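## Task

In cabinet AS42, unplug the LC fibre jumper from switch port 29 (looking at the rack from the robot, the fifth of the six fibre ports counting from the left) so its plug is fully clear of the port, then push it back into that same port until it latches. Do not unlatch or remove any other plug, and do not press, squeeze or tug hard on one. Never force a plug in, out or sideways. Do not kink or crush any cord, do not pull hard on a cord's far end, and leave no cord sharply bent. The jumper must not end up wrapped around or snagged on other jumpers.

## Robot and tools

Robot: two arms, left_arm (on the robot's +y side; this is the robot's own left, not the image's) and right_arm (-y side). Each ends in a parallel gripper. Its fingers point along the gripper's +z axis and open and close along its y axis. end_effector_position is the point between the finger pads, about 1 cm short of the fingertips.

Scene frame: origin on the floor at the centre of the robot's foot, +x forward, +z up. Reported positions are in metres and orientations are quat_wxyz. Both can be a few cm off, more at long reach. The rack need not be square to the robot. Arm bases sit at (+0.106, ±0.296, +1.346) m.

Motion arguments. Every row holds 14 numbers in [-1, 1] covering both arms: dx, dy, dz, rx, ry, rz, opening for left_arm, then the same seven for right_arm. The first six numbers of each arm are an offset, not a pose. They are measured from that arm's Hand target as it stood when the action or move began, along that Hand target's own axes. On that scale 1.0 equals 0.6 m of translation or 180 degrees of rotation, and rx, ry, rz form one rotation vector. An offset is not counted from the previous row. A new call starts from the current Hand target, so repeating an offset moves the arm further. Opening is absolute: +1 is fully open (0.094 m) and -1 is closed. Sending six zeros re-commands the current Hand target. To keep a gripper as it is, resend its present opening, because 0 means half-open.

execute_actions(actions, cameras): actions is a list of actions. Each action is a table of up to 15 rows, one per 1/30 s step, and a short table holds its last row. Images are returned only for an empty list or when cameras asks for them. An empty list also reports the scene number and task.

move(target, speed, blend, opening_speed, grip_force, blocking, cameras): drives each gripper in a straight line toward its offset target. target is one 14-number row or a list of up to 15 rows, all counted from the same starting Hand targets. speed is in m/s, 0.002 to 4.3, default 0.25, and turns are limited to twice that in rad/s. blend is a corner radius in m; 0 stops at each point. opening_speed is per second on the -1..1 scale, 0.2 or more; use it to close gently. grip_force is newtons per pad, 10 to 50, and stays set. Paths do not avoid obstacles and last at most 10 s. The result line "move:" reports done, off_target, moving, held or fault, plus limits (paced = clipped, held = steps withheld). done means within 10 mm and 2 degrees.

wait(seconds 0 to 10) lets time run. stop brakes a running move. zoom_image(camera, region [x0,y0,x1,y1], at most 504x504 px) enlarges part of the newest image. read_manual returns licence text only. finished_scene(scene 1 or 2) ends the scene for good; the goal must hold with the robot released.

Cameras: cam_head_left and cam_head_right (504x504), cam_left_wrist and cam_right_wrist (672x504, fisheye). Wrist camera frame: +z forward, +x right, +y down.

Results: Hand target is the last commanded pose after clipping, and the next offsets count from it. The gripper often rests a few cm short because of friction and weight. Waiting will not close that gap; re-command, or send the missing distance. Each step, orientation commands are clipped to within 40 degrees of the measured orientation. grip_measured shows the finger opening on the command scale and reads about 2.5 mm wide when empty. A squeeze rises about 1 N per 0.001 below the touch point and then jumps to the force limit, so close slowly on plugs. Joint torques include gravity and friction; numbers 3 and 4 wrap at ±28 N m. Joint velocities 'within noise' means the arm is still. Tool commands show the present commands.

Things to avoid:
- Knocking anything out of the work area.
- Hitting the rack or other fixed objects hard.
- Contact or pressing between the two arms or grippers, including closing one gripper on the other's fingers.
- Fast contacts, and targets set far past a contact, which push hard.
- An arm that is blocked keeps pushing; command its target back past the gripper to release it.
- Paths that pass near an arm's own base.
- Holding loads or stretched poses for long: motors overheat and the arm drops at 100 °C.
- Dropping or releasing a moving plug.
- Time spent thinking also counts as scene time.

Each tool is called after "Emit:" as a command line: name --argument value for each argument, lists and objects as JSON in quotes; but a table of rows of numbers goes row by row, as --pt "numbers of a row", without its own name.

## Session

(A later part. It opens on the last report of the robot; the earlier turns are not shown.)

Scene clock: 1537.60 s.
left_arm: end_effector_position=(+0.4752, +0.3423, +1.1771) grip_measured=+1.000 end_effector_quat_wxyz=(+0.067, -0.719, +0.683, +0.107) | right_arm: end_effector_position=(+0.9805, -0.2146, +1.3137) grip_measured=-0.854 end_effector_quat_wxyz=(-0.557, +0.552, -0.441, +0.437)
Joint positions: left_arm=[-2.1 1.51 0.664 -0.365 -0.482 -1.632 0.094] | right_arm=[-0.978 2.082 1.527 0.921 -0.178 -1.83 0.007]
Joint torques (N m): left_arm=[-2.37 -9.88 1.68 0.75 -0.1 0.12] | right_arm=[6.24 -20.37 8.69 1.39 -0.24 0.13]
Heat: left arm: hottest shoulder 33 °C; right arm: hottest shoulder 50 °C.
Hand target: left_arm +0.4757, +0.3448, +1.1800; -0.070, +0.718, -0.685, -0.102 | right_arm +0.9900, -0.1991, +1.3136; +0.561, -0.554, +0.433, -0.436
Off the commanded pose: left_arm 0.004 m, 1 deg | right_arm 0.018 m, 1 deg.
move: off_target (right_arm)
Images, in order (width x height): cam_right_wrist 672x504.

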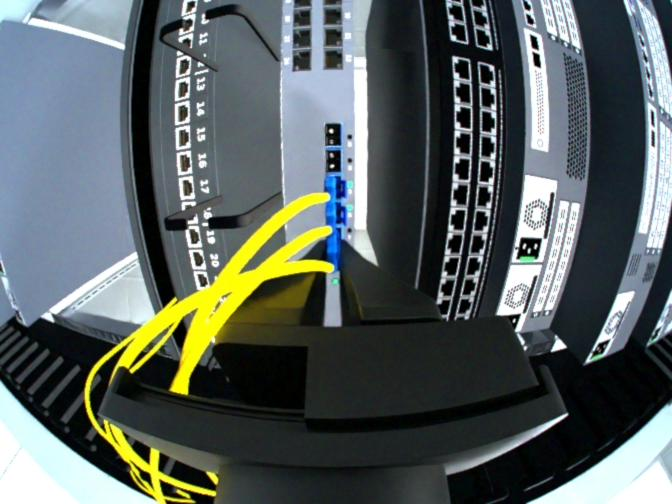

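Emit:
move --target '[0,0,0,0,0,0,1,0.0022,0.0004,0.0081,0,0,0,-1]' --speed 0.02 --cameras '["cam_right_wrist"]'

Emit:
zoom_image --camera "cam_right_wrist" --region '[290, 190, 370, 280]'

Emit:
wait --seconds 0.1 --cameras '["cam_head_left","cam_head_right"]'

Emit:
zoom_image --camera "cam_head_left" --region '[352, 294, 392, 318]'

Emit:
zoom_image --camera "cam_head_right" --region '[290, 294, 330, 318]'

Scene clock: 1542.17 s.
left_arm: end_effector_position=(+0.4752, +0.3423, +1.1771) grip_measured=+1.000 end_effector_quat_wxyz=(+0.067, -0.719, +0.683, +0.107) | right_arm: end_effector_position=(+0.9809, -0.2144, +1.3139) grip_measured=-0.854 end_effector_quat_wxyz=(-0.557, +0.552, -0.440, +0.437)
Joint positions: left_arm=[-2.1 1.51 0.664 -0.365 -0.482 -1.632 0.094] | right_arm=[-0.978 2.082 1.528 0.92 -0.18 -1.83 0.007]
Joint torques (N m): left_arm=[-1.44 -10.4 1.69 0.64 -0.06 0.16] | right_arm=[6.18 -19.6 9.78 1.02 -0.2 0.13]
Heat: left arm: hottest shoulder 33 °C; right arm: hottest shoulder 50 °C.
Hand target: left_arm +0.4757, +0.3448, +1.1800; -0.070, +0.718, -0.685, -0.102 | right_arm +0.9951, -0.1993, +1.3135; +0.561, -0.554, +0.433, -0.436
Off the commanded pose: left_arm 0.004 m, 1 deg | right_arm 0.021 m, 1 deg.
move: off_target (right_arm)
Images, in order (width x height): cam_right_wrist 672x504.

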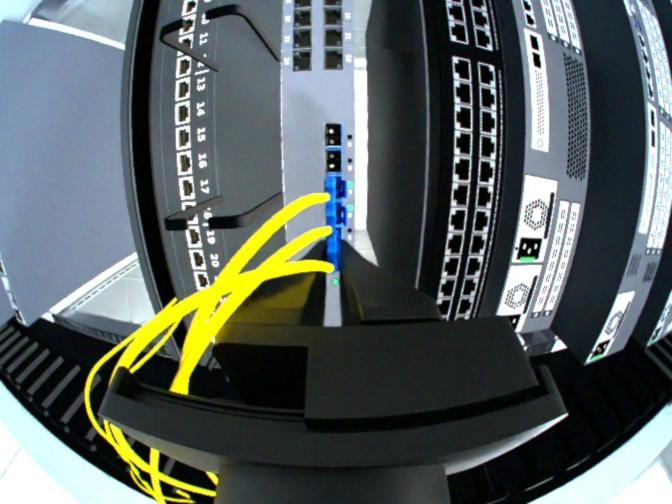

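Scaled by 5.600 from the camera's 672x504 image, which has a finer 960x720 frame.

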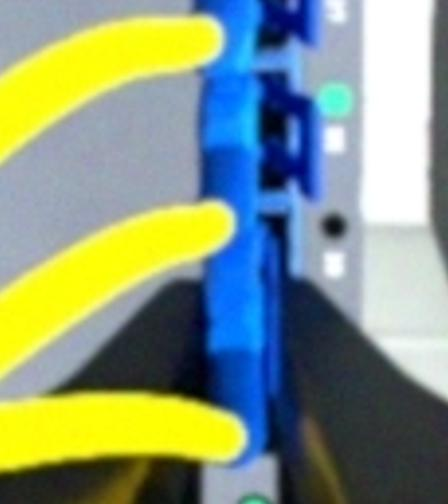

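Scene clock: 1542.27 s.
left_arm: end_effector_position=(+0.4752, +0.3423, +1.1771) grip_measured=+1.000 end_effector_quat_wxyz=(+0.067, -0.719, +0.683, +0.107) | right_arm: end_effector_position=(+0.9809, -0.2144, +1.3139) grip_measured=-0.854 end_effector_quat_wxyz=(-0.557, +0.552, -0.440, +0.437)
Joint positions: left_arm=[-2.1 1.51 0.664 -0.365 -0.482 -1.632 0.094] | right_arm=[-0.978 2.082 1.528 0.92 -0.18 -1.83 0.007]
Joint torques (N m): left_arm=[-2.43 -10.34 1.85 0.7 -0.16 0.18] | right_arm=[6.3 -19.66 9.81 1.02 -0.19 0.13]
Heat: left arm: hottest shoulder 33 °C; right arm: hottest shoulder 50 °C.
Hand target: left_arm +0.4757, +0.3448, +1.1800; -0.070, +0.718, -0.685, -0.102 | right_arm +0.9951, -0.1993, +1.3135; +0.561, -0.554, +0.433, -0.436
Tool commands: left_gripper/opening=+1.0 right_gripper/opening=-1.0
Off the commanded pose: left_arm 0.004 m, 1 deg | right_arm 0.021 m, 1 deg.
wait: 0.10 s; no rest
Images, in order (width x height): cam_head_left 504x504, cam_head_right 504x504.

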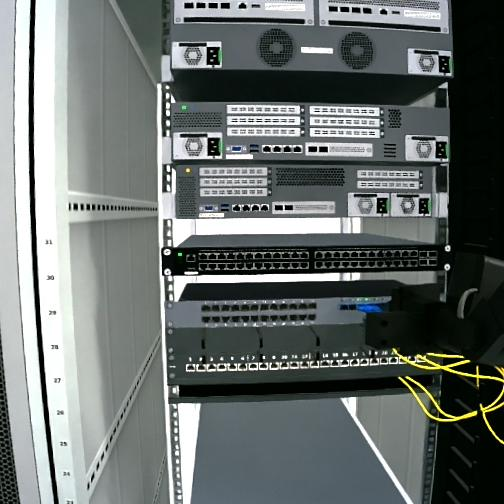

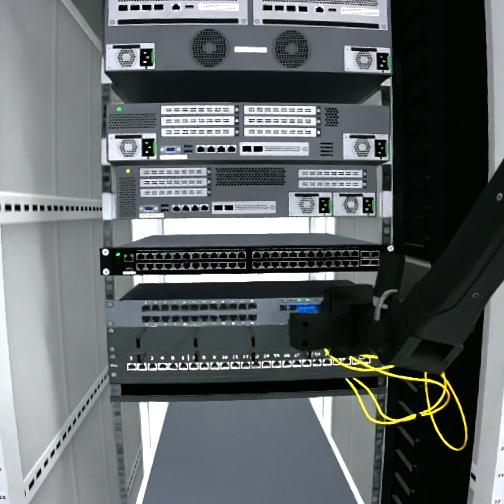

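Scaled by 12.600 from the camera's 504x504 image, which has a finer 720x720 frame.

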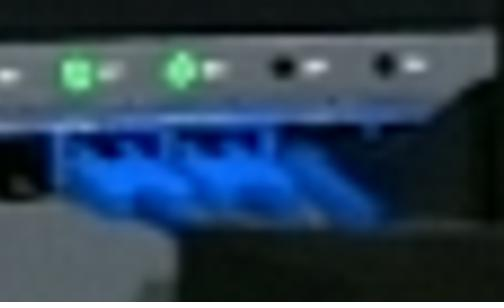

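Scaled by 12.600 from the camera's 504x504 image, which has a finer 720x720 frame.

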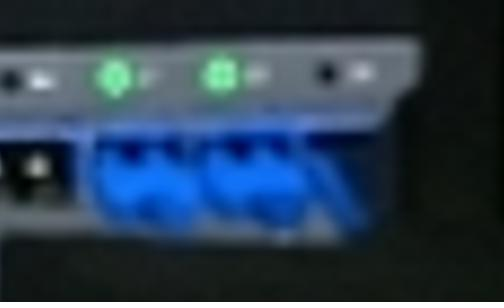

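Emit:
move --target '[0,0,0,0,0,0,1,0,0.0005,0,0,-0.014,0,-1]' --speed 0.03 --cameras '["cam_right_wrist","cam_head_left","cam_head_right"]'

Emit:
zoom_image --camera "cam_right_wrist" --region '[290, 190, 370, 280]'

Emit:
zoom_image --camera "cam_head_left" --region '[352, 294, 392, 318]'

Emit:
zoom_image --camera "cam_head_right" --region '[290, 294, 330, 318]'

Scene clock: 1568.03 s.
left_arm: end_effector_position=(+0.4752, +0.3423, +1.1771) grip_measured=+1.000 end_effector_quat_wxyz=(+0.067, -0.719, +0.683, +0.107) | right_arm: end_effector_position=(+0.9807, -0.2134, +1.3135) grip_measured=-0.854 end_effector_quat_wxyz=(-0.565, +0.559, -0.430, +0.428)
Joint positions: left_arm=[-2.1 1.51 0.664 -0.365 -0.482 -1.632 0.094] | right_arm=[-0.985 2.082 1.532 0.91 -0.221 -1.83 0.007]
Joint torques (N m): left_arm=[-2.43 -8.94 1.66 0.7 -0.15 0.18] | right_arm=[5.95 -20.01 9.83 0.69 -0.57 0.14]
Heat: left arm: hottest shoulder 33 °C; right arm: hottest shoulder 51 °C.
Hand target: left_arm +0.4757, +0.3448, +1.1800; -0.070, +0.718, -0.685, -0.102 | right_arm +0.9951, -0.1993, +1.3132; +0.571, -0.563, +0.421, -0.424
Off the commanded pose: left_arm 0.004 m, 1 deg | right_arm 0.020 m, 1 deg.
move: off_target (right_arm)
Images, in order (width x height): cam_head_left 504x504, cam_head_right 504x504, cam_right_wrist 672x504.

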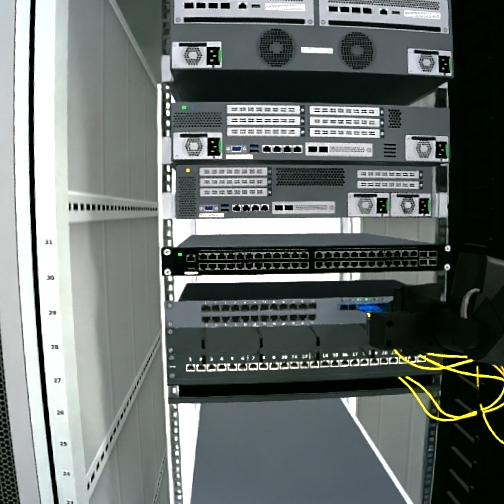

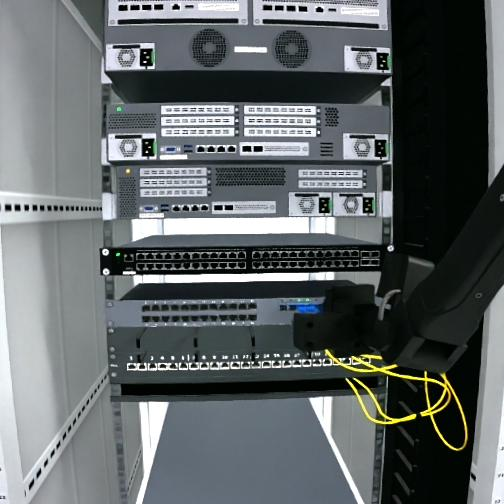

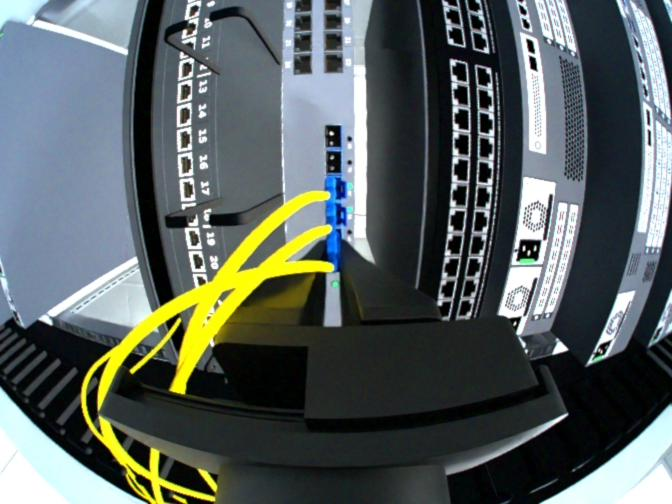

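Scaled by 5.600 from the camera's 672x504 image, which has a finer 960x720 frame.

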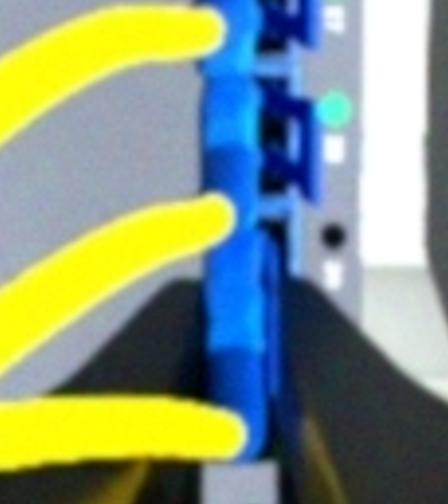

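Scaled by 12.600 from the camera's 504x504 image, which has a finer 720x720 frame.

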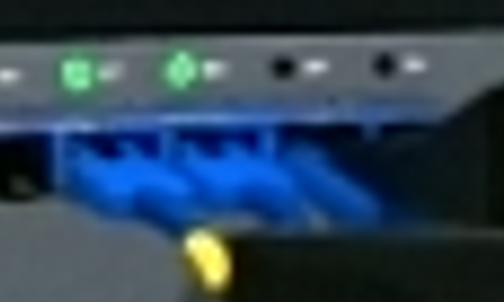

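Scaled by 12.600 from the camera's 504x504 image, which has a finer 720x720 frame.

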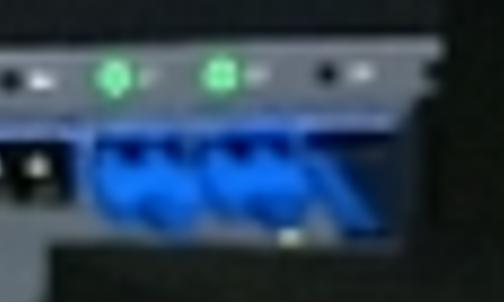

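Emit:
move --target '[0,0,0,0,0,0,1,0,0.0,0,0,0.014,0,-1]' --speed 0.03 --cameras '["cam_right_wrist","cam_head_left","cam_head_right"]'

Emit:
zoom_image --camera "cam_head_left" --region '[352, 294, 392, 318]'

Emit:
move --target '[0,0,0,0,0,0,1,0,0.0,0,0,0.014,0,-1]' --speed 0.03 --cameras '["cam_right_wrist","cam_head_left","cam_head_right"]'

Emit:
zoom_image --camera "cam_head_left" --region '[352, 294, 392, 318]'

Emit:
zoom_image --camera "cam_right_wrist" --region '[290, 190, 370, 280]'

Scene clock: 1586.80 s.
left_arm: end_effector_position=(+0.4752, +0.3423, +1.1771) grip_measured=+1.000 end_effector_quat_wxyz=(+0.067, -0.719, +0.683, +0.107) | right_arm: end_effector_position=(+0.9817, -0.2153, +1.3138) grip_measured=-0.854 end_effector_quat_wxyz=(-0.559, +0.555, -0.437, +0.434)
Joint positions: left_arm=[-2.1 1.51 0.664 -0.365 -0.482 -1.632 0.094] | right_arm=[-0.982 2.082 1.532 0.913 -0.196 -1.83 0.007]
Joint torques (N m): left_arm=[-1.73 -9.35 1.78 0.64 -0.13 0.16] | right_arm=[6.53 -19.55 9.59 1.26 0.36 0.13]
Motor temperatures (°C): left_arm=[27 33 28 25 25 27 28] | right_arm=[31 51 41 27 28 28 33]
Heat: left arm: hottest shoulder 33 °C; right arm: hottest shoulder 51 °C.
Hand target: left_arm +0.4757, +0.3448, +1.1800; -0.070, +0.718, -0.685, -0.102 | right_arm +0.9951, -0.1993, +1.3131; +0.561, -0.554, +0.434, -0.436
Off the commanded pose: left_arm 0.004 m, 1 deg | right_arm 0.021 m, 1 deg.
move: off_target (right_arm)
Images, in order (width x height): cam_head_left 504x504, cam_head_right 504x504, cam_right_wrist 672x504.

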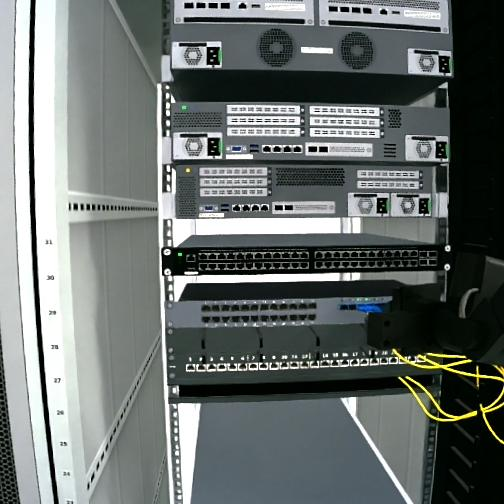

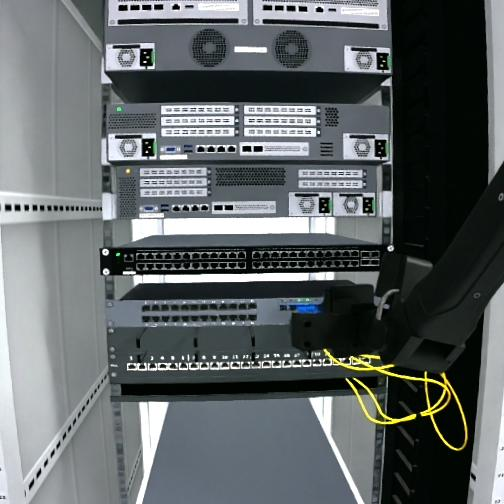

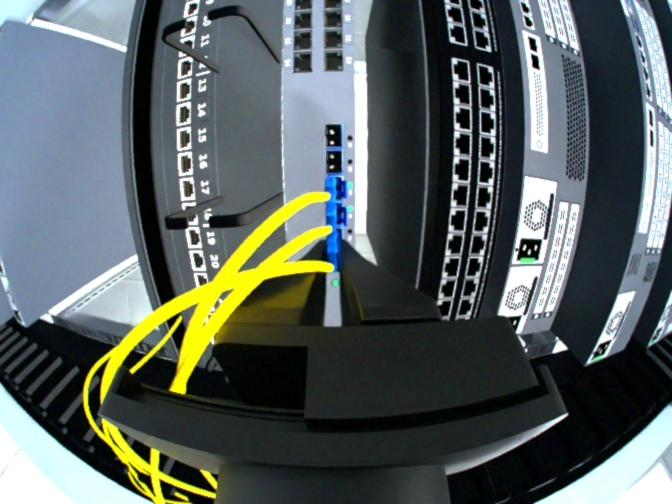

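Scaled by 12.600 from the camera's 504x504 image, which has a finer 720x720 frame.

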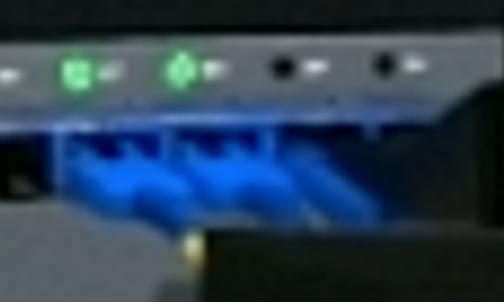

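Scene clock: 1587.87 s.
left_arm: end_effector_position=(+0.4752, +0.3423, +1.1771) grip_measured=+1.000 end_effector_quat_wxyz=(+0.067, -0.719, +0.683, +0.107) | right_arm: end_effector_position=(+0.9857, -0.2145, +1.3143) grip_measured=-0.854 end_effector_quat_wxyz=(-0.548, +0.546, -0.452, +0.445)
Joint positions: left_arm=[-2.1 1.51 0.664 -0.365 -0.482 -1.632 0.094] | right_arm=[-0.969 2.088 1.543 0.914 -0.136 -1.832 0.007]
Joint torques (N m): left_arm=[-2.14 -8.76 1.88 0.62 -0.17 0.14] | right_arm=[6.3 -19.9 8.92 2 0.11 0.12]
Heat: left arm: hottest shoulder 33 °C; right arm: hottest shoulder 51 °C.
Hand target: left_arm +0.4757, +0.3448, +1.1800; -0.070, +0.718, -0.685, -0.102 | right_arm +0.9951, -0.1992, +1.3134; +0.552, -0.544, +0.446, -0.449
Off the commanded pose: left_arm 0.004 m, 1 deg | right_arm 0.018 m, 1 deg.
move: off_target (right_arm)
Images, in order (width x height): cam_head_left 504x504, cam_head_right 504x504, cam_right_wrist 672x504.

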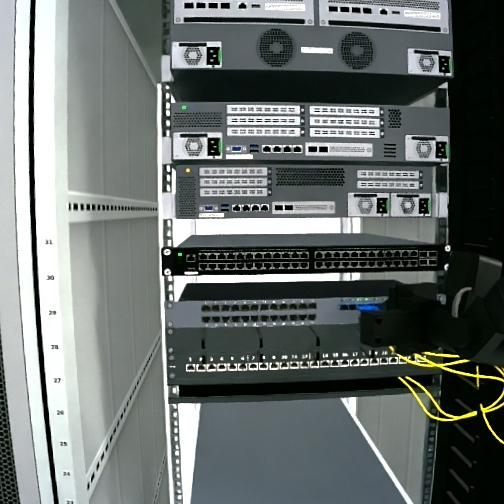

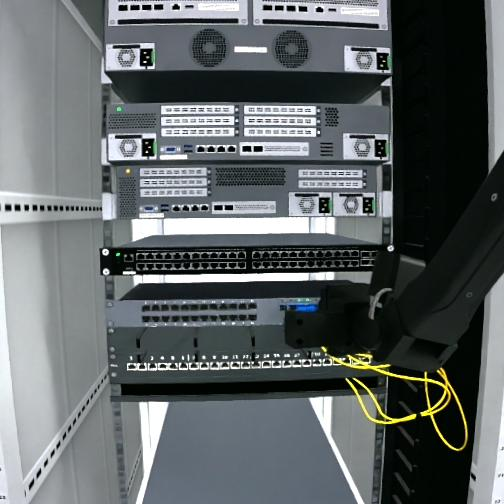

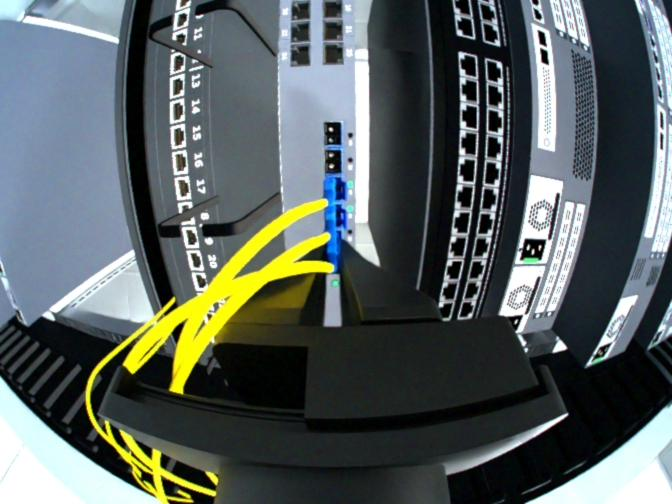

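Scaled by 12.600 from the camera's 504x504 image, which has a finer 720x720 frame.

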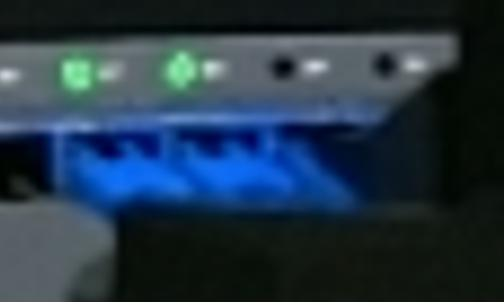

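Scaled by 5.600 from the camera's 672x504 image, which has a finer 960x720 frame.

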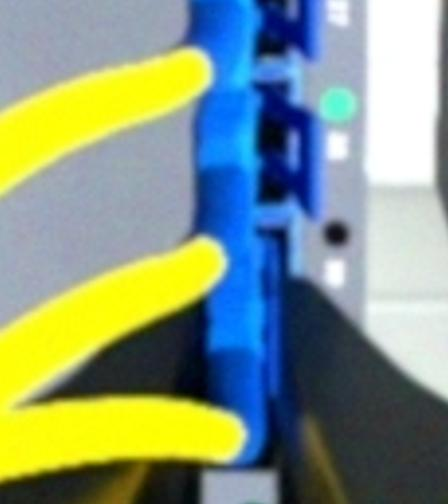

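Emit:
move --target '[0,0,0,0,0,0,1,0.0028,0.0,0.0114,0,0,0,-1]' --speed 0.02 --cameras '["cam_right_wrist","cam_head_left","cam_head_right"]'

Emit:
zoom_image --camera "cam_right_wrist" --region '[290, 190, 370, 280]'

Scene clock: 1593.23 s.
left_arm: end_effector_position=(+0.4752, +0.3423, +1.1771) grip_measured=+1.000 end_effector_quat_wxyz=(+0.067, -0.719, +0.683, +0.107) | right_arm: end_effector_position=(+0.9858, -0.2145, +1.3140) grip_measured=-0.854 end_effector_quat_wxyz=(-0.548, +0.546, -0.452, +0.445)
Joint positions: left_arm=[-2.1 1.51 0.664 -0.365 -0.482 -1.632 0.094] | right_arm=[-0.969 2.089 1.544 0.914 -0.136 -1.832 0.007]
Joint torques (N m): left_arm=[-2.37 -10.34 1.72 0.88 -0.12 0.16] | right_arm=[6.18 -19.14 10.47 1.36 0.08 0.12]
Heat: left arm: hottest shoulder 33 °C; right arm: hottest shoulder 50 °C.
Hand target: left_arm +0.4757, +0.3448, +1.1800; -0.070, +0.718, -0.685, -0.102 | right_arm +1.0021, -0.1995, +1.3134; +0.552, -0.544, +0.446, -0.449
Off the commanded pose: left_arm 0.004 m, 1 deg | right_arm 0.022 m, 1 deg.
move: off_target (right_arm)
Images, in order (width x height): cam_head_left 504x504, cam_head_right 504x504, cam_right_wrist 672x504.

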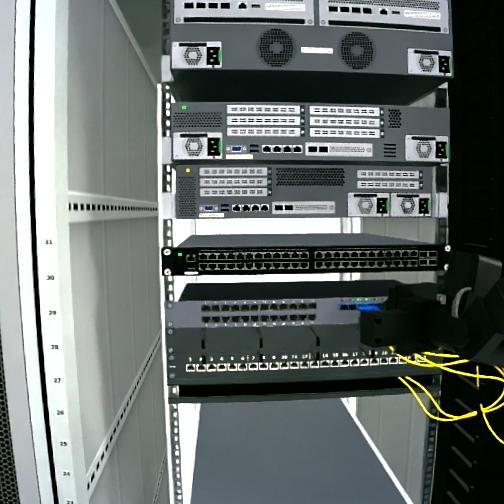

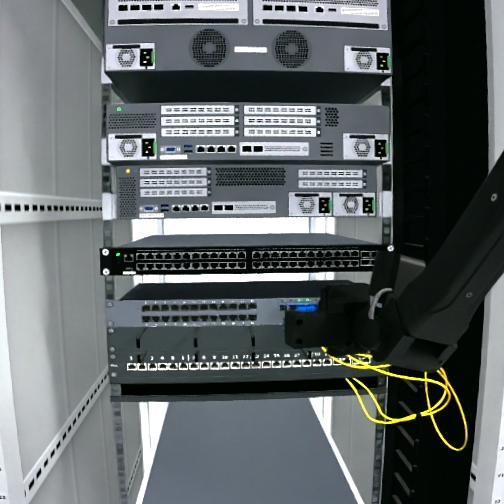

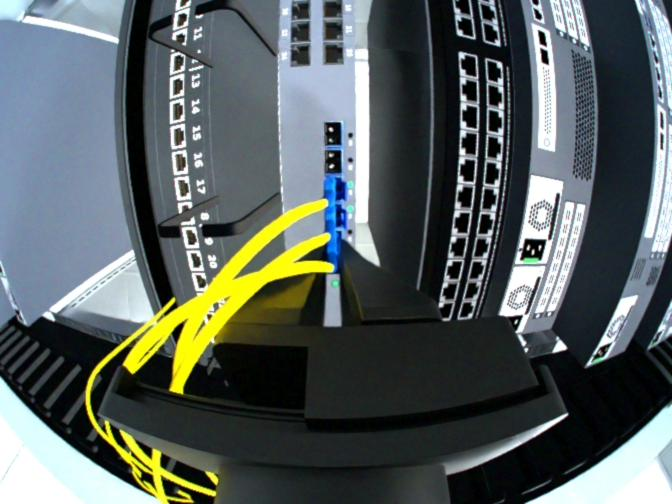

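Scaled by 5.600 from the camera's 672x504 image, which has a finer 960x720 frame.

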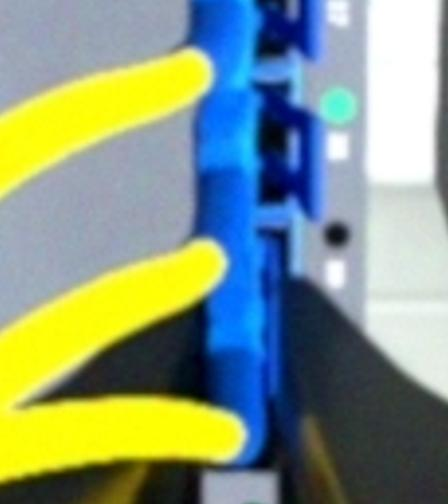

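Emit:
move --target '[0,0,0,0,0,0,1,0,0.0,0,0,0.009,0,-1]' --speed 0.03 --cameras '["cam_right_wrist"]'

Emit:
zoom_image --camera "cam_right_wrist" --region '[290, 190, 370, 280]'

Scene clock: 1596.93 s.
left_arm: end_effector_position=(+0.4752, +0.3423, +1.1771) grip_measured=+1.000 end_effector_quat_wxyz=(+0.067, -0.719, +0.683, +0.107) | right_arm: end_effector_position=(+0.9861, -0.2145, +1.3142) grip_measured=-0.854 end_effector_quat_wxyz=(-0.542, +0.541, -0.459, +0.451)
Joint positions: left_arm=[-2.1 1.51 0.664 -0.365 -0.482 -1.632 0.094] | right_arm=[-0.963 2.091 1.544 0.921 -0.107 -1.834 0.007]
Joint torques (N m): left_arm=[-2.02 -10.05 1.55 0.62 -0.18 0.16] | right_arm=[6.48 -19.02 10.41 1.54 0.27 0.14]
Heat: left arm: hottest shoulder 33 °C; right arm: hottest shoulder 50 °C.
Hand target: left_arm +0.4757, +0.3448, +1.1800; -0.070, +0.718, -0.685, -0.102 | right_arm +1.0021, -0.1995, +1.3133; +0.545, -0.538, +0.453, -0.456
Off the commanded pose: left_arm 0.004 m, 1 deg | right_arm 0.022 m, 1 deg.
move: off_target (right_arm)
Images, in order (width x height): cam_right_wrist 672x504.

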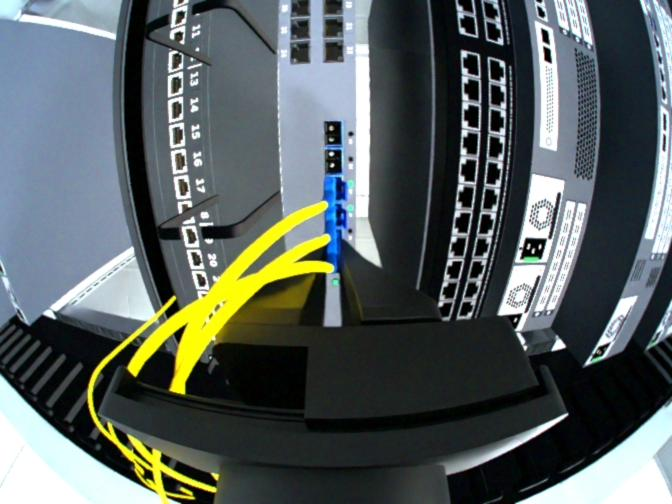

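Scaled by 5.600 from the camera's 672x504 image, which has a finer 960x720 frame.

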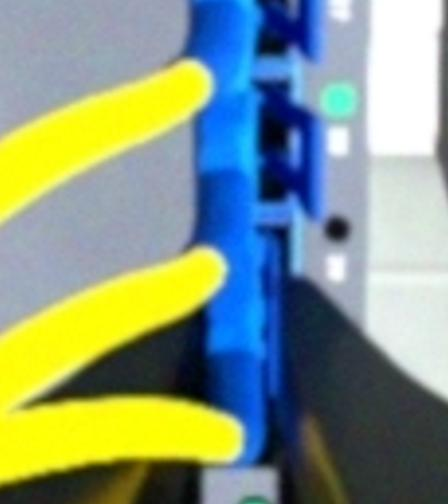

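Emit:
move --target '[0,0,0,0,0,0,1,0,0.0035,0,0,0,0,-1]' --speed 0.02 --cameras '["cam_right_wrist"]'

Emit:
zoom_image --camera "cam_right_wrist" --region '[290, 190, 370, 280]'

Scene clock: 1599.73 s.
left_arm: end_effector_position=(+0.4752, +0.3423, +1.1771) grip_measured=+1.000 end_effector_quat_wxyz=(+0.067, -0.719, +0.683, +0.107) | right_arm: end_effector_position=(+0.9859, -0.2144, +1.3141) grip_measured=-0.854 end_effector_quat_wxyz=(-0.542, +0.540, -0.458, +0.452)
Joint positions: left_arm=[-2.1 1.51 0.664 -0.365 -0.482 -1.632 0.094] | right_arm=[-0.963 2.092 1.544 0.924 -0.107 -1.834 0.007]
Joint torques (N m): left_arm=[-2.26 -9.64 2.02 0.53 -0.17 0.19] | right_arm=[6.36 -18.9 10.56 1.51 0.2 0.13]
Heat: left arm: hottest shoulder 33 °C; right arm: hottest shoulder 50 °C.
Hand target: left_arm +0.4757, +0.3448, +1.1800; -0.070, +0.718, -0.685, -0.102 | right_arm +1.0021, -0.1996, +1.3113; +0.545, -0.538, +0.453, -0.456
Off the commanded pose: left_arm 0.004 m, 1 deg | right_arm 0.022 m, 1 deg.
move: off_target (right_arm)
Images, in order (width x height): cam_right_wrist 672x504.

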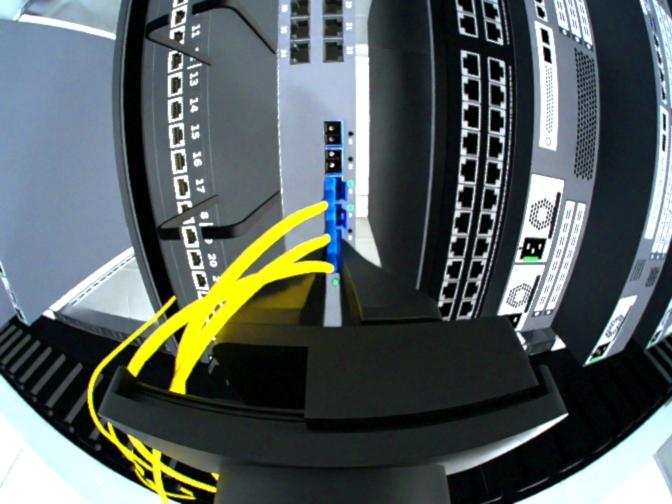

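Scaled by 5.600 from the camera's 672x504 image, which has a finer 960x720 frame.

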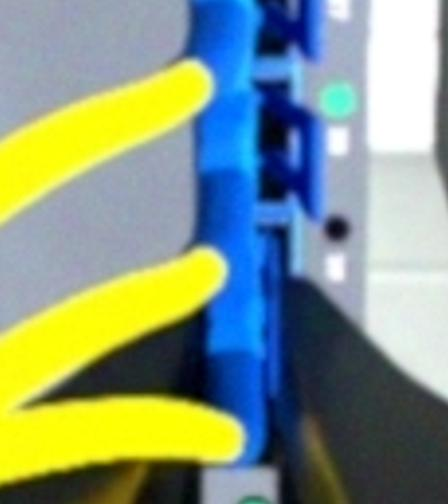

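Emit:
move --target '[0,0,0,0,0,0,1,0.006,-0.0035,0,0,0,0,-1]' --speed 0.02

Emit:
move --target '[0,0,0,0,0,0,1,-0.012,0,0,0,0,0,-1]' --speed 0.02

Scene clock: 1606.97 s.
left_arm: end_effector_position=(+0.4752, +0.3423, +1.1771) grip_measured=+1.000 end_effector_quat_wxyz=(+0.067, -0.719, +0.683, +0.107) | right_arm: end_effector_position=(+0.9859, -0.2145, +1.3142) grip_measured=-0.854 end_effector_quat_wxyz=(-0.542, +0.540, -0.458, +0.452)
Joint positions: left_arm=[-2.1 1.51 0.664 -0.365 -0.482 -1.632 0.094] | right_arm=[-0.963 2.092 1.544 0.924 -0.107 -1.834 0.007]
Joint torques (N m): left_arm=[-1.73 -9.58 2.06 0.62 -0.15 0.14] | right_arm=[6.01 -19.25 10.54 1.28 0.07 0.14]
Heat: left arm: hottest shoulder 33 °C; right arm: hottest shoulder 50 °C.
Hand target: left_arm +0.4757, +0.3448, +1.1800; -0.070, +0.718, -0.685, -0.102 | right_arm +1.0027, -0.2031, +1.3134; +0.545, -0.538, +0.453, -0.456
Off the commanded pose: left_arm 0.004 m, 1 deg | right_arm 0.020 m, 1 deg.
move: off_target (right_arm)

Scene clock: 1607.70 s.
left_arm: end_effector_position=(+0.4752, +0.3423, +1.1771) grip_measured=+1.000 end_effector_quat_wxyz=(+0.067, -0.719, +0.683, +0.107) | right_arm: end_effector_position=(+0.9860, -0.2143, +1.3142) grip_measured=-0.854 end_effector_quat_wxyz=(-0.541, +0.540, -0.459, +0.453)
Joint positions: left_arm=[-2.1 1.51 0.664 -0.365 -0.482 -1.632 0.094] | right_arm=[-0.961 2.092 1.544 0.924 -0.101 -1.835 0.007]
Joint torques (N m): left_arm=[-2.08 -9.76 1.81 0.85 -0.1 0.17] | right_arm=[6.71 -19.02 10.36 1.48 0.21 0.12]
Heat: left arm: hottest shoulder 33 °C; right arm: hottest shoulder 50 °C.
Hand target: left_arm +0.4757, +0.3448, +1.1800; -0.070, +0.718, -0.685, -0.102 | right_arm +1.0015, -0.1960, +1.3134; +0.545, -0.538, +0.453, -0.456
Off the commanded pose: left_arm 0.004 m, 1 deg | right_arm 0.024 m, 1 deg.
move: off_target (right_arm)

Emit:
move --target '[0,0,0,0,0,0,1,0.0087,-0.0222,0.0151,0.0083,0,0,-1]' --speed 0.02 --cameras '["cam_right_wrist"]'

Emit:
zoom_image --camera "cam_right_wrist" --region '[290, 190, 370, 280]'

Scene clock: 1614.13 s.
left_arm: end_effector_position=(+0.4752, +0.3423, +1.1771) grip_measured=+1.000 end_effector_quat_wxyz=(+0.067, -0.719, +0.683, +0.107) | right_arm: end_effector_position=(+0.9862, -0.2141, +1.3148) grip_measured=-0.854 end_effector_quat_wxyz=(-0.542, +0.539, -0.459, +0.453)
Joint positions: left_arm=[-2.1 1.51 0.664 -0.365 -0.482 -1.632 0.094] | right_arm=[-0.961 2.092 1.544 0.925 -0.103 -1.835 0.007]
Joint torques (N m): left_arm=[-2.14 -9.76 1.85 0.73 -0.08 0.14] | right_arm=[6.48 -19.66 11.96 1.29 -0.08 0.15]
Heat: left arm: hottest shoulder 33 °C; right arm: hottest shoulder 50 °C.
Hand target: left_arm +0.4757, +0.3448, +1.1800; -0.070, +0.718, -0.685, -0.102 | right_arm +1.0113, -0.1997, +1.3270; +0.552, -0.530, +0.447, -0.462
Off the commanded pose: left_arm 0.004 m, 1 deg | right_arm 0.031 m, 2 deg.
move: off_target (right_arm)
Images, in order (width x height): cam_right_wrist 672x504.

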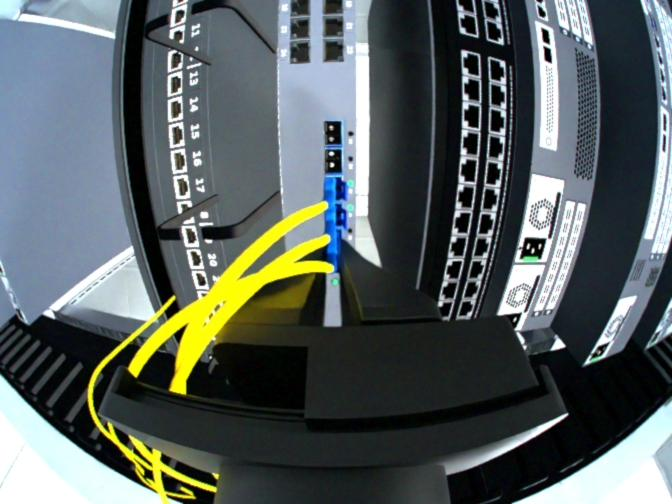

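Scaled by 5.600 from the camera's 672x504 image, which has a finer 960x720 frame.

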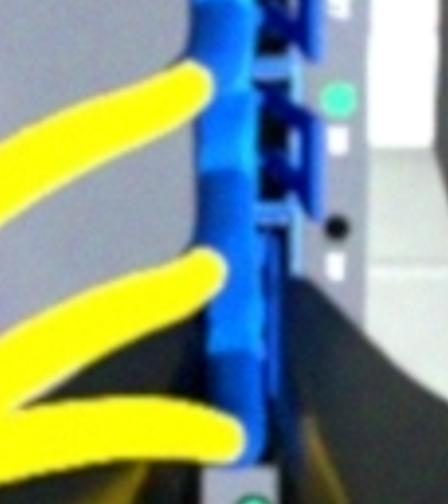

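Emit:
wait --seconds 0.1 --cameras '["cam_right_wrist","cam_head_left","cam_head_right"]'

Emit:
zoom_image --camera "cam_right_wrist" --region '[315, 195, 355, 235]'

Emit:
zoom_image --camera "cam_right_wrist" --region '[315, 235, 355, 275]'

Emit:
zoom_image --camera "cam_head_left" --region '[352, 298, 382, 316]'

Emit:
zoom_image --camera "cam_head_right" --region '[296, 298, 326, 316]'

Scene clock: 1631.30 s.
left_arm: end_effector_position=(+0.4752, +0.3423, +1.1771) grip_measured=+1.000 end_effector_quat_wxyz=(+0.067, -0.719, +0.683, +0.107) | right_arm: end_effector_position=(+0.9862, -0.2141, +1.3148) grip_measured=-0.854 end_effector_quat_wxyz=(-0.542, +0.539, -0.459, +0.453)
Joint positions: left_arm=[-2.1 1.51 0.664 -0.365 -0.482 -1.632 0.094] | right_arm=[-0.961 2.092 1.544 0.925 -0.103 -1.835 0.007]
Joint torques (N m): left_arm=[-2.32 -9.88 1.77 0.65 -0.09 0.2] | right_arm=[6.42 -19.66 12.03 1.31 -0.08 0.15]
Heat: left arm: hottest shoulder 33 °C; right arm: hottest shoulder 50 °C.
Hand target: left_arm +0.4757, +0.3448, +1.1800; -0.070, +0.718, -0.685, -0.102 | right_arm +1.0113, -0.1997, +1.3270; +0.552, -0.530, +0.447, -0.462
Tool commands: left_gripper/opening=+1.0 right_gripper/opening=-1.0
Off the commanded pose: left_arm 0.004 m, 1 deg | right_arm 0.031 m, 2 deg.
wait: 0.10 s; at rest from the start
Images, in order (width x height): cam_head_left 504x504, cam_head_right 504x504, cam_right_wrist 672x504.

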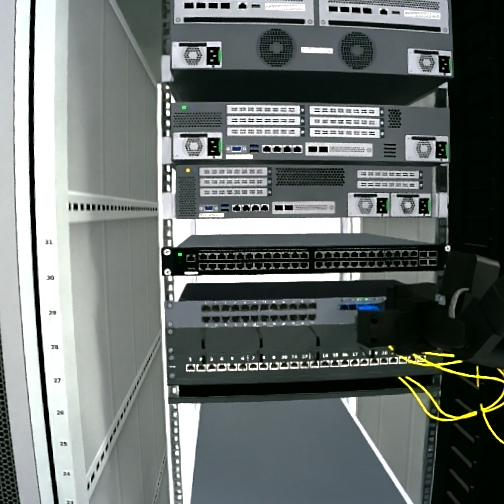

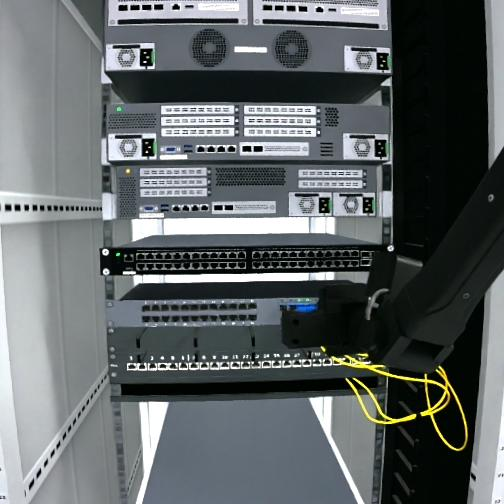

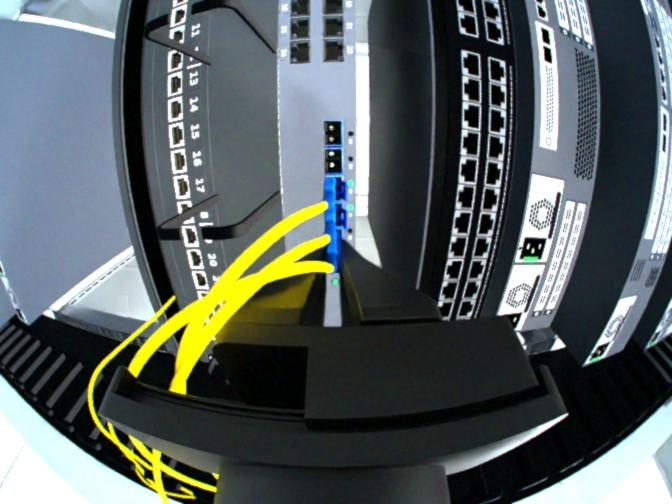

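Scaled by 12.600 from the camera's 672x504 image, which has a finer 960x720 frame.

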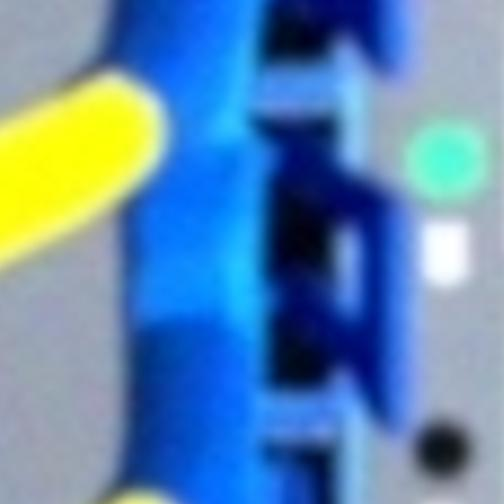

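Scaled by 12.600 from the camera's 672x504 image, which has a finer 960x720 frame.

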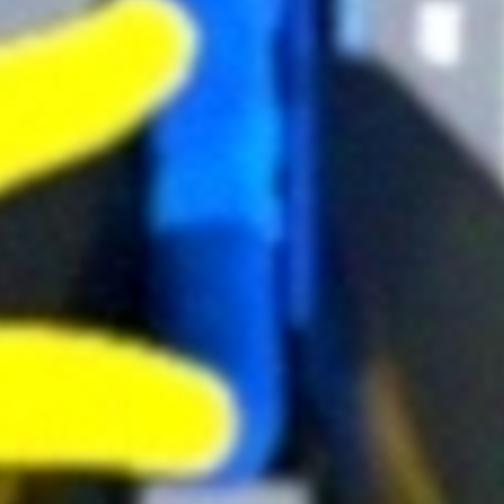

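Scaled by 16.800 from the camera's 504x504 image, which has a finer 720x720 frame.

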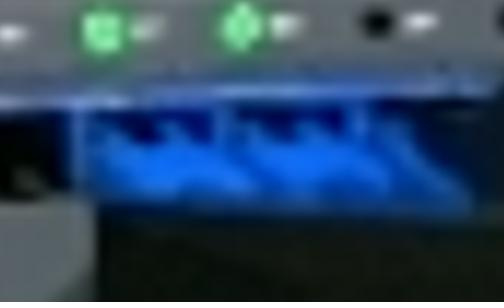

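Scaled by 16.800 from the camera's 504x504 image, which has a finer 720x720 frame.

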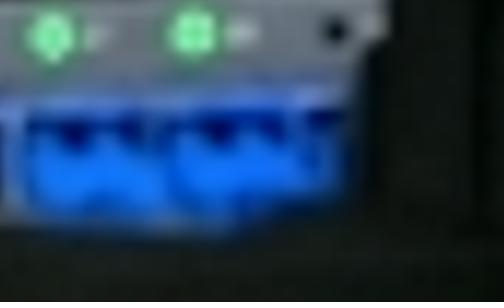

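Emit:
move --target '[0,0,0,0,0,0,1,-0.0073,0.0208,-0.031,-0.0083,0,0,-1]' --speed 0.03 --cameras '["cam_right_wrist"]'

Emit:
zoom_image --camera "cam_right_wrist" --region '[315, 205, 375, 275]'

Scene clock: 1647.13 s.
left_arm: end_effector_position=(+0.4752, +0.3423, +1.1771) grip_measured=+1.000 end_effector_quat_wxyz=(+0.067, -0.719, +0.683, +0.107) | right_arm: end_effector_position=(+0.9862, -0.2144, +1.3152) grip_measured=-0.854 end_effector_quat_wxyz=(-0.542, +0.538, -0.459, +0.454)
Joint positions: left_arm=[-2.1 1.51 0.664 -0.365 -0.482 -1.632 0.094] | right_arm=[-0.961 2.092 1.544 0.928 -0.101 -1.835 0.007]
Joint torques (N m): left_arm=[-2.26 -9.64 1.76 0.81 -0.12 0.11] | right_arm=[6.36 -20.37 8.21 2 0.12 0.13]
Heat: left arm: hottest shoulder 33 °C; right arm: hottest shoulder 50 °C.
Hand target: left_arm +0.4757, +0.3448, +1.1800; -0.070, +0.718, -0.685, -0.102 | right_arm +0.9927, -0.1985, +1.3138; +0.545, -0.537, +0.453, -0.456
Off the commanded pose: left_arm 0.004 m, 1 deg | right_arm 0.017 m, 1 deg.
move: off_target (right_arm)
Images, in order (width x height): cam_right_wrist 672x504.

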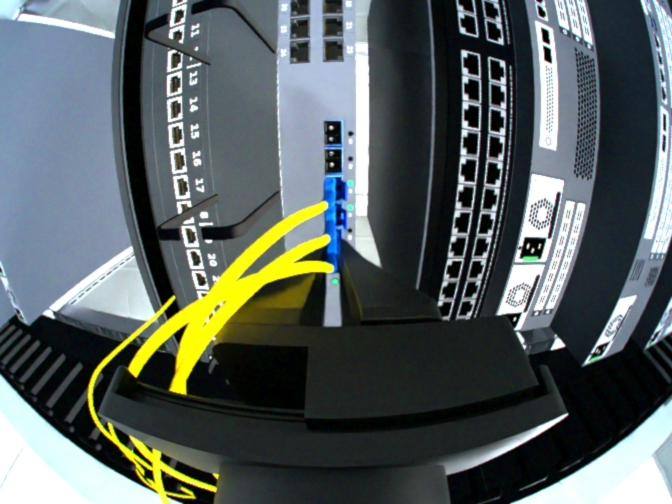

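Scaled by 7.200 from the camera's 672x504 image, which has a finer 960x720 frame.

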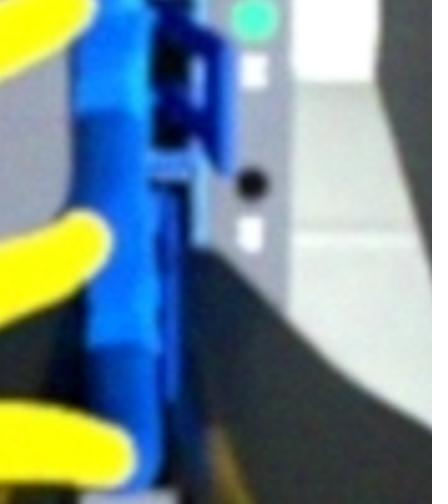

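Emit:
move --target '[0,0,0,0,0,0,1,0,0,0,0,0,0,-0.6]' --speed 0.03 --opening_speed 0.3 --cameras '["cam_right_wrist","cam_head_left"]'

Emit:
zoom_image --camera "cam_right_wrist" --region '[305, 195, 385, 285]'

Emit:
zoom_image --camera "cam_head_left" --region '[352, 294, 392, 318]'

Scene clock: 1651.53 s.
left_arm: end_effector_position=(+0.4752, +0.3423, +1.1771) grip_measured=+1.000 end_effector_quat_wxyz=(+0.067, -0.719, +0.683, +0.107) | right_arm: end_effector_position=(+0.9862, -0.2141, +1.3134) grip_measured=-0.603 end_effector_quat_wxyz=(-0.540, +0.538, -0.461, +0.455)
Joint positions: left_arm=[-2.1 1.51 0.664 -0.365 -0.482 -1.632 0.094] | right_arm=[-0.96 2.095 1.545 0.928 -0.093 -1.835 0.019]
Joint torques (N m): left_arm=[-1.73 -9.64 1.78 0.72 -0.1 0.19] | right_arm=[6.42 -20.48 8.12 2.04 -0.17 0.13]
Heat: left arm: hottest shoulder 33 °C; right arm: hottest shoulder 50 °C.
Hand target: left_arm +0.4757, +0.3448, +1.1800; -0.070, +0.718, -0.685, -0.102 | right_arm +0.9927, -0.1983, +1.3139; +0.545, -0.537, +0.453, -0.456
Off the commanded pose: left_arm 0.004 m, 1 deg | right_arm 0.017 m, 1 deg.
move: off_target (right_arm)
Images, in order (width x height): cam_head_left 504x504, cam_right_wrist 672x504.

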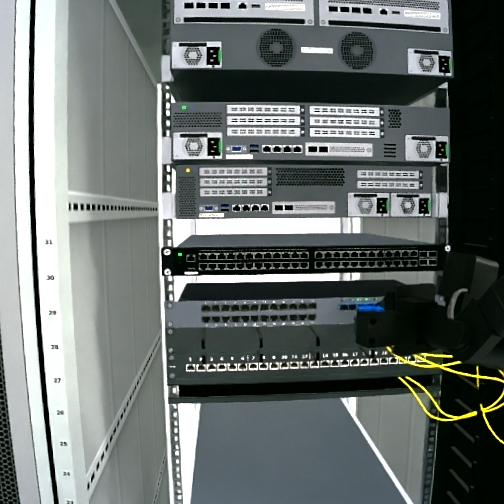

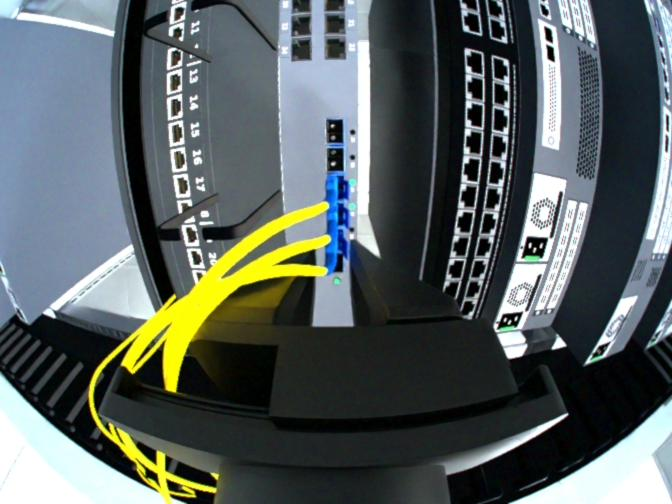

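Scaled by 5.600 from the camera's 672x504 image, which has a finer 960x720 frame.

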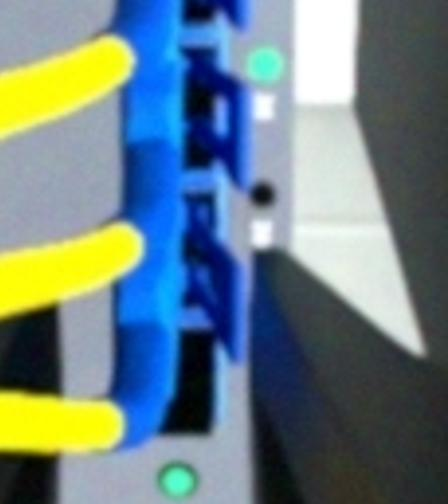

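Scaled by 12.600 from the camera's 504x504 image, which has a finer 720x720 frame.

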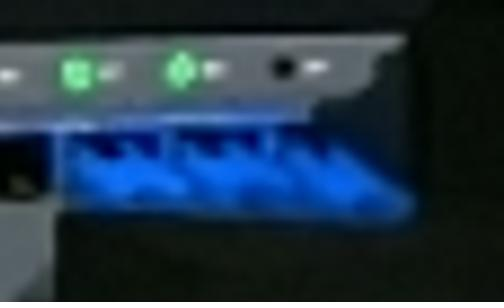

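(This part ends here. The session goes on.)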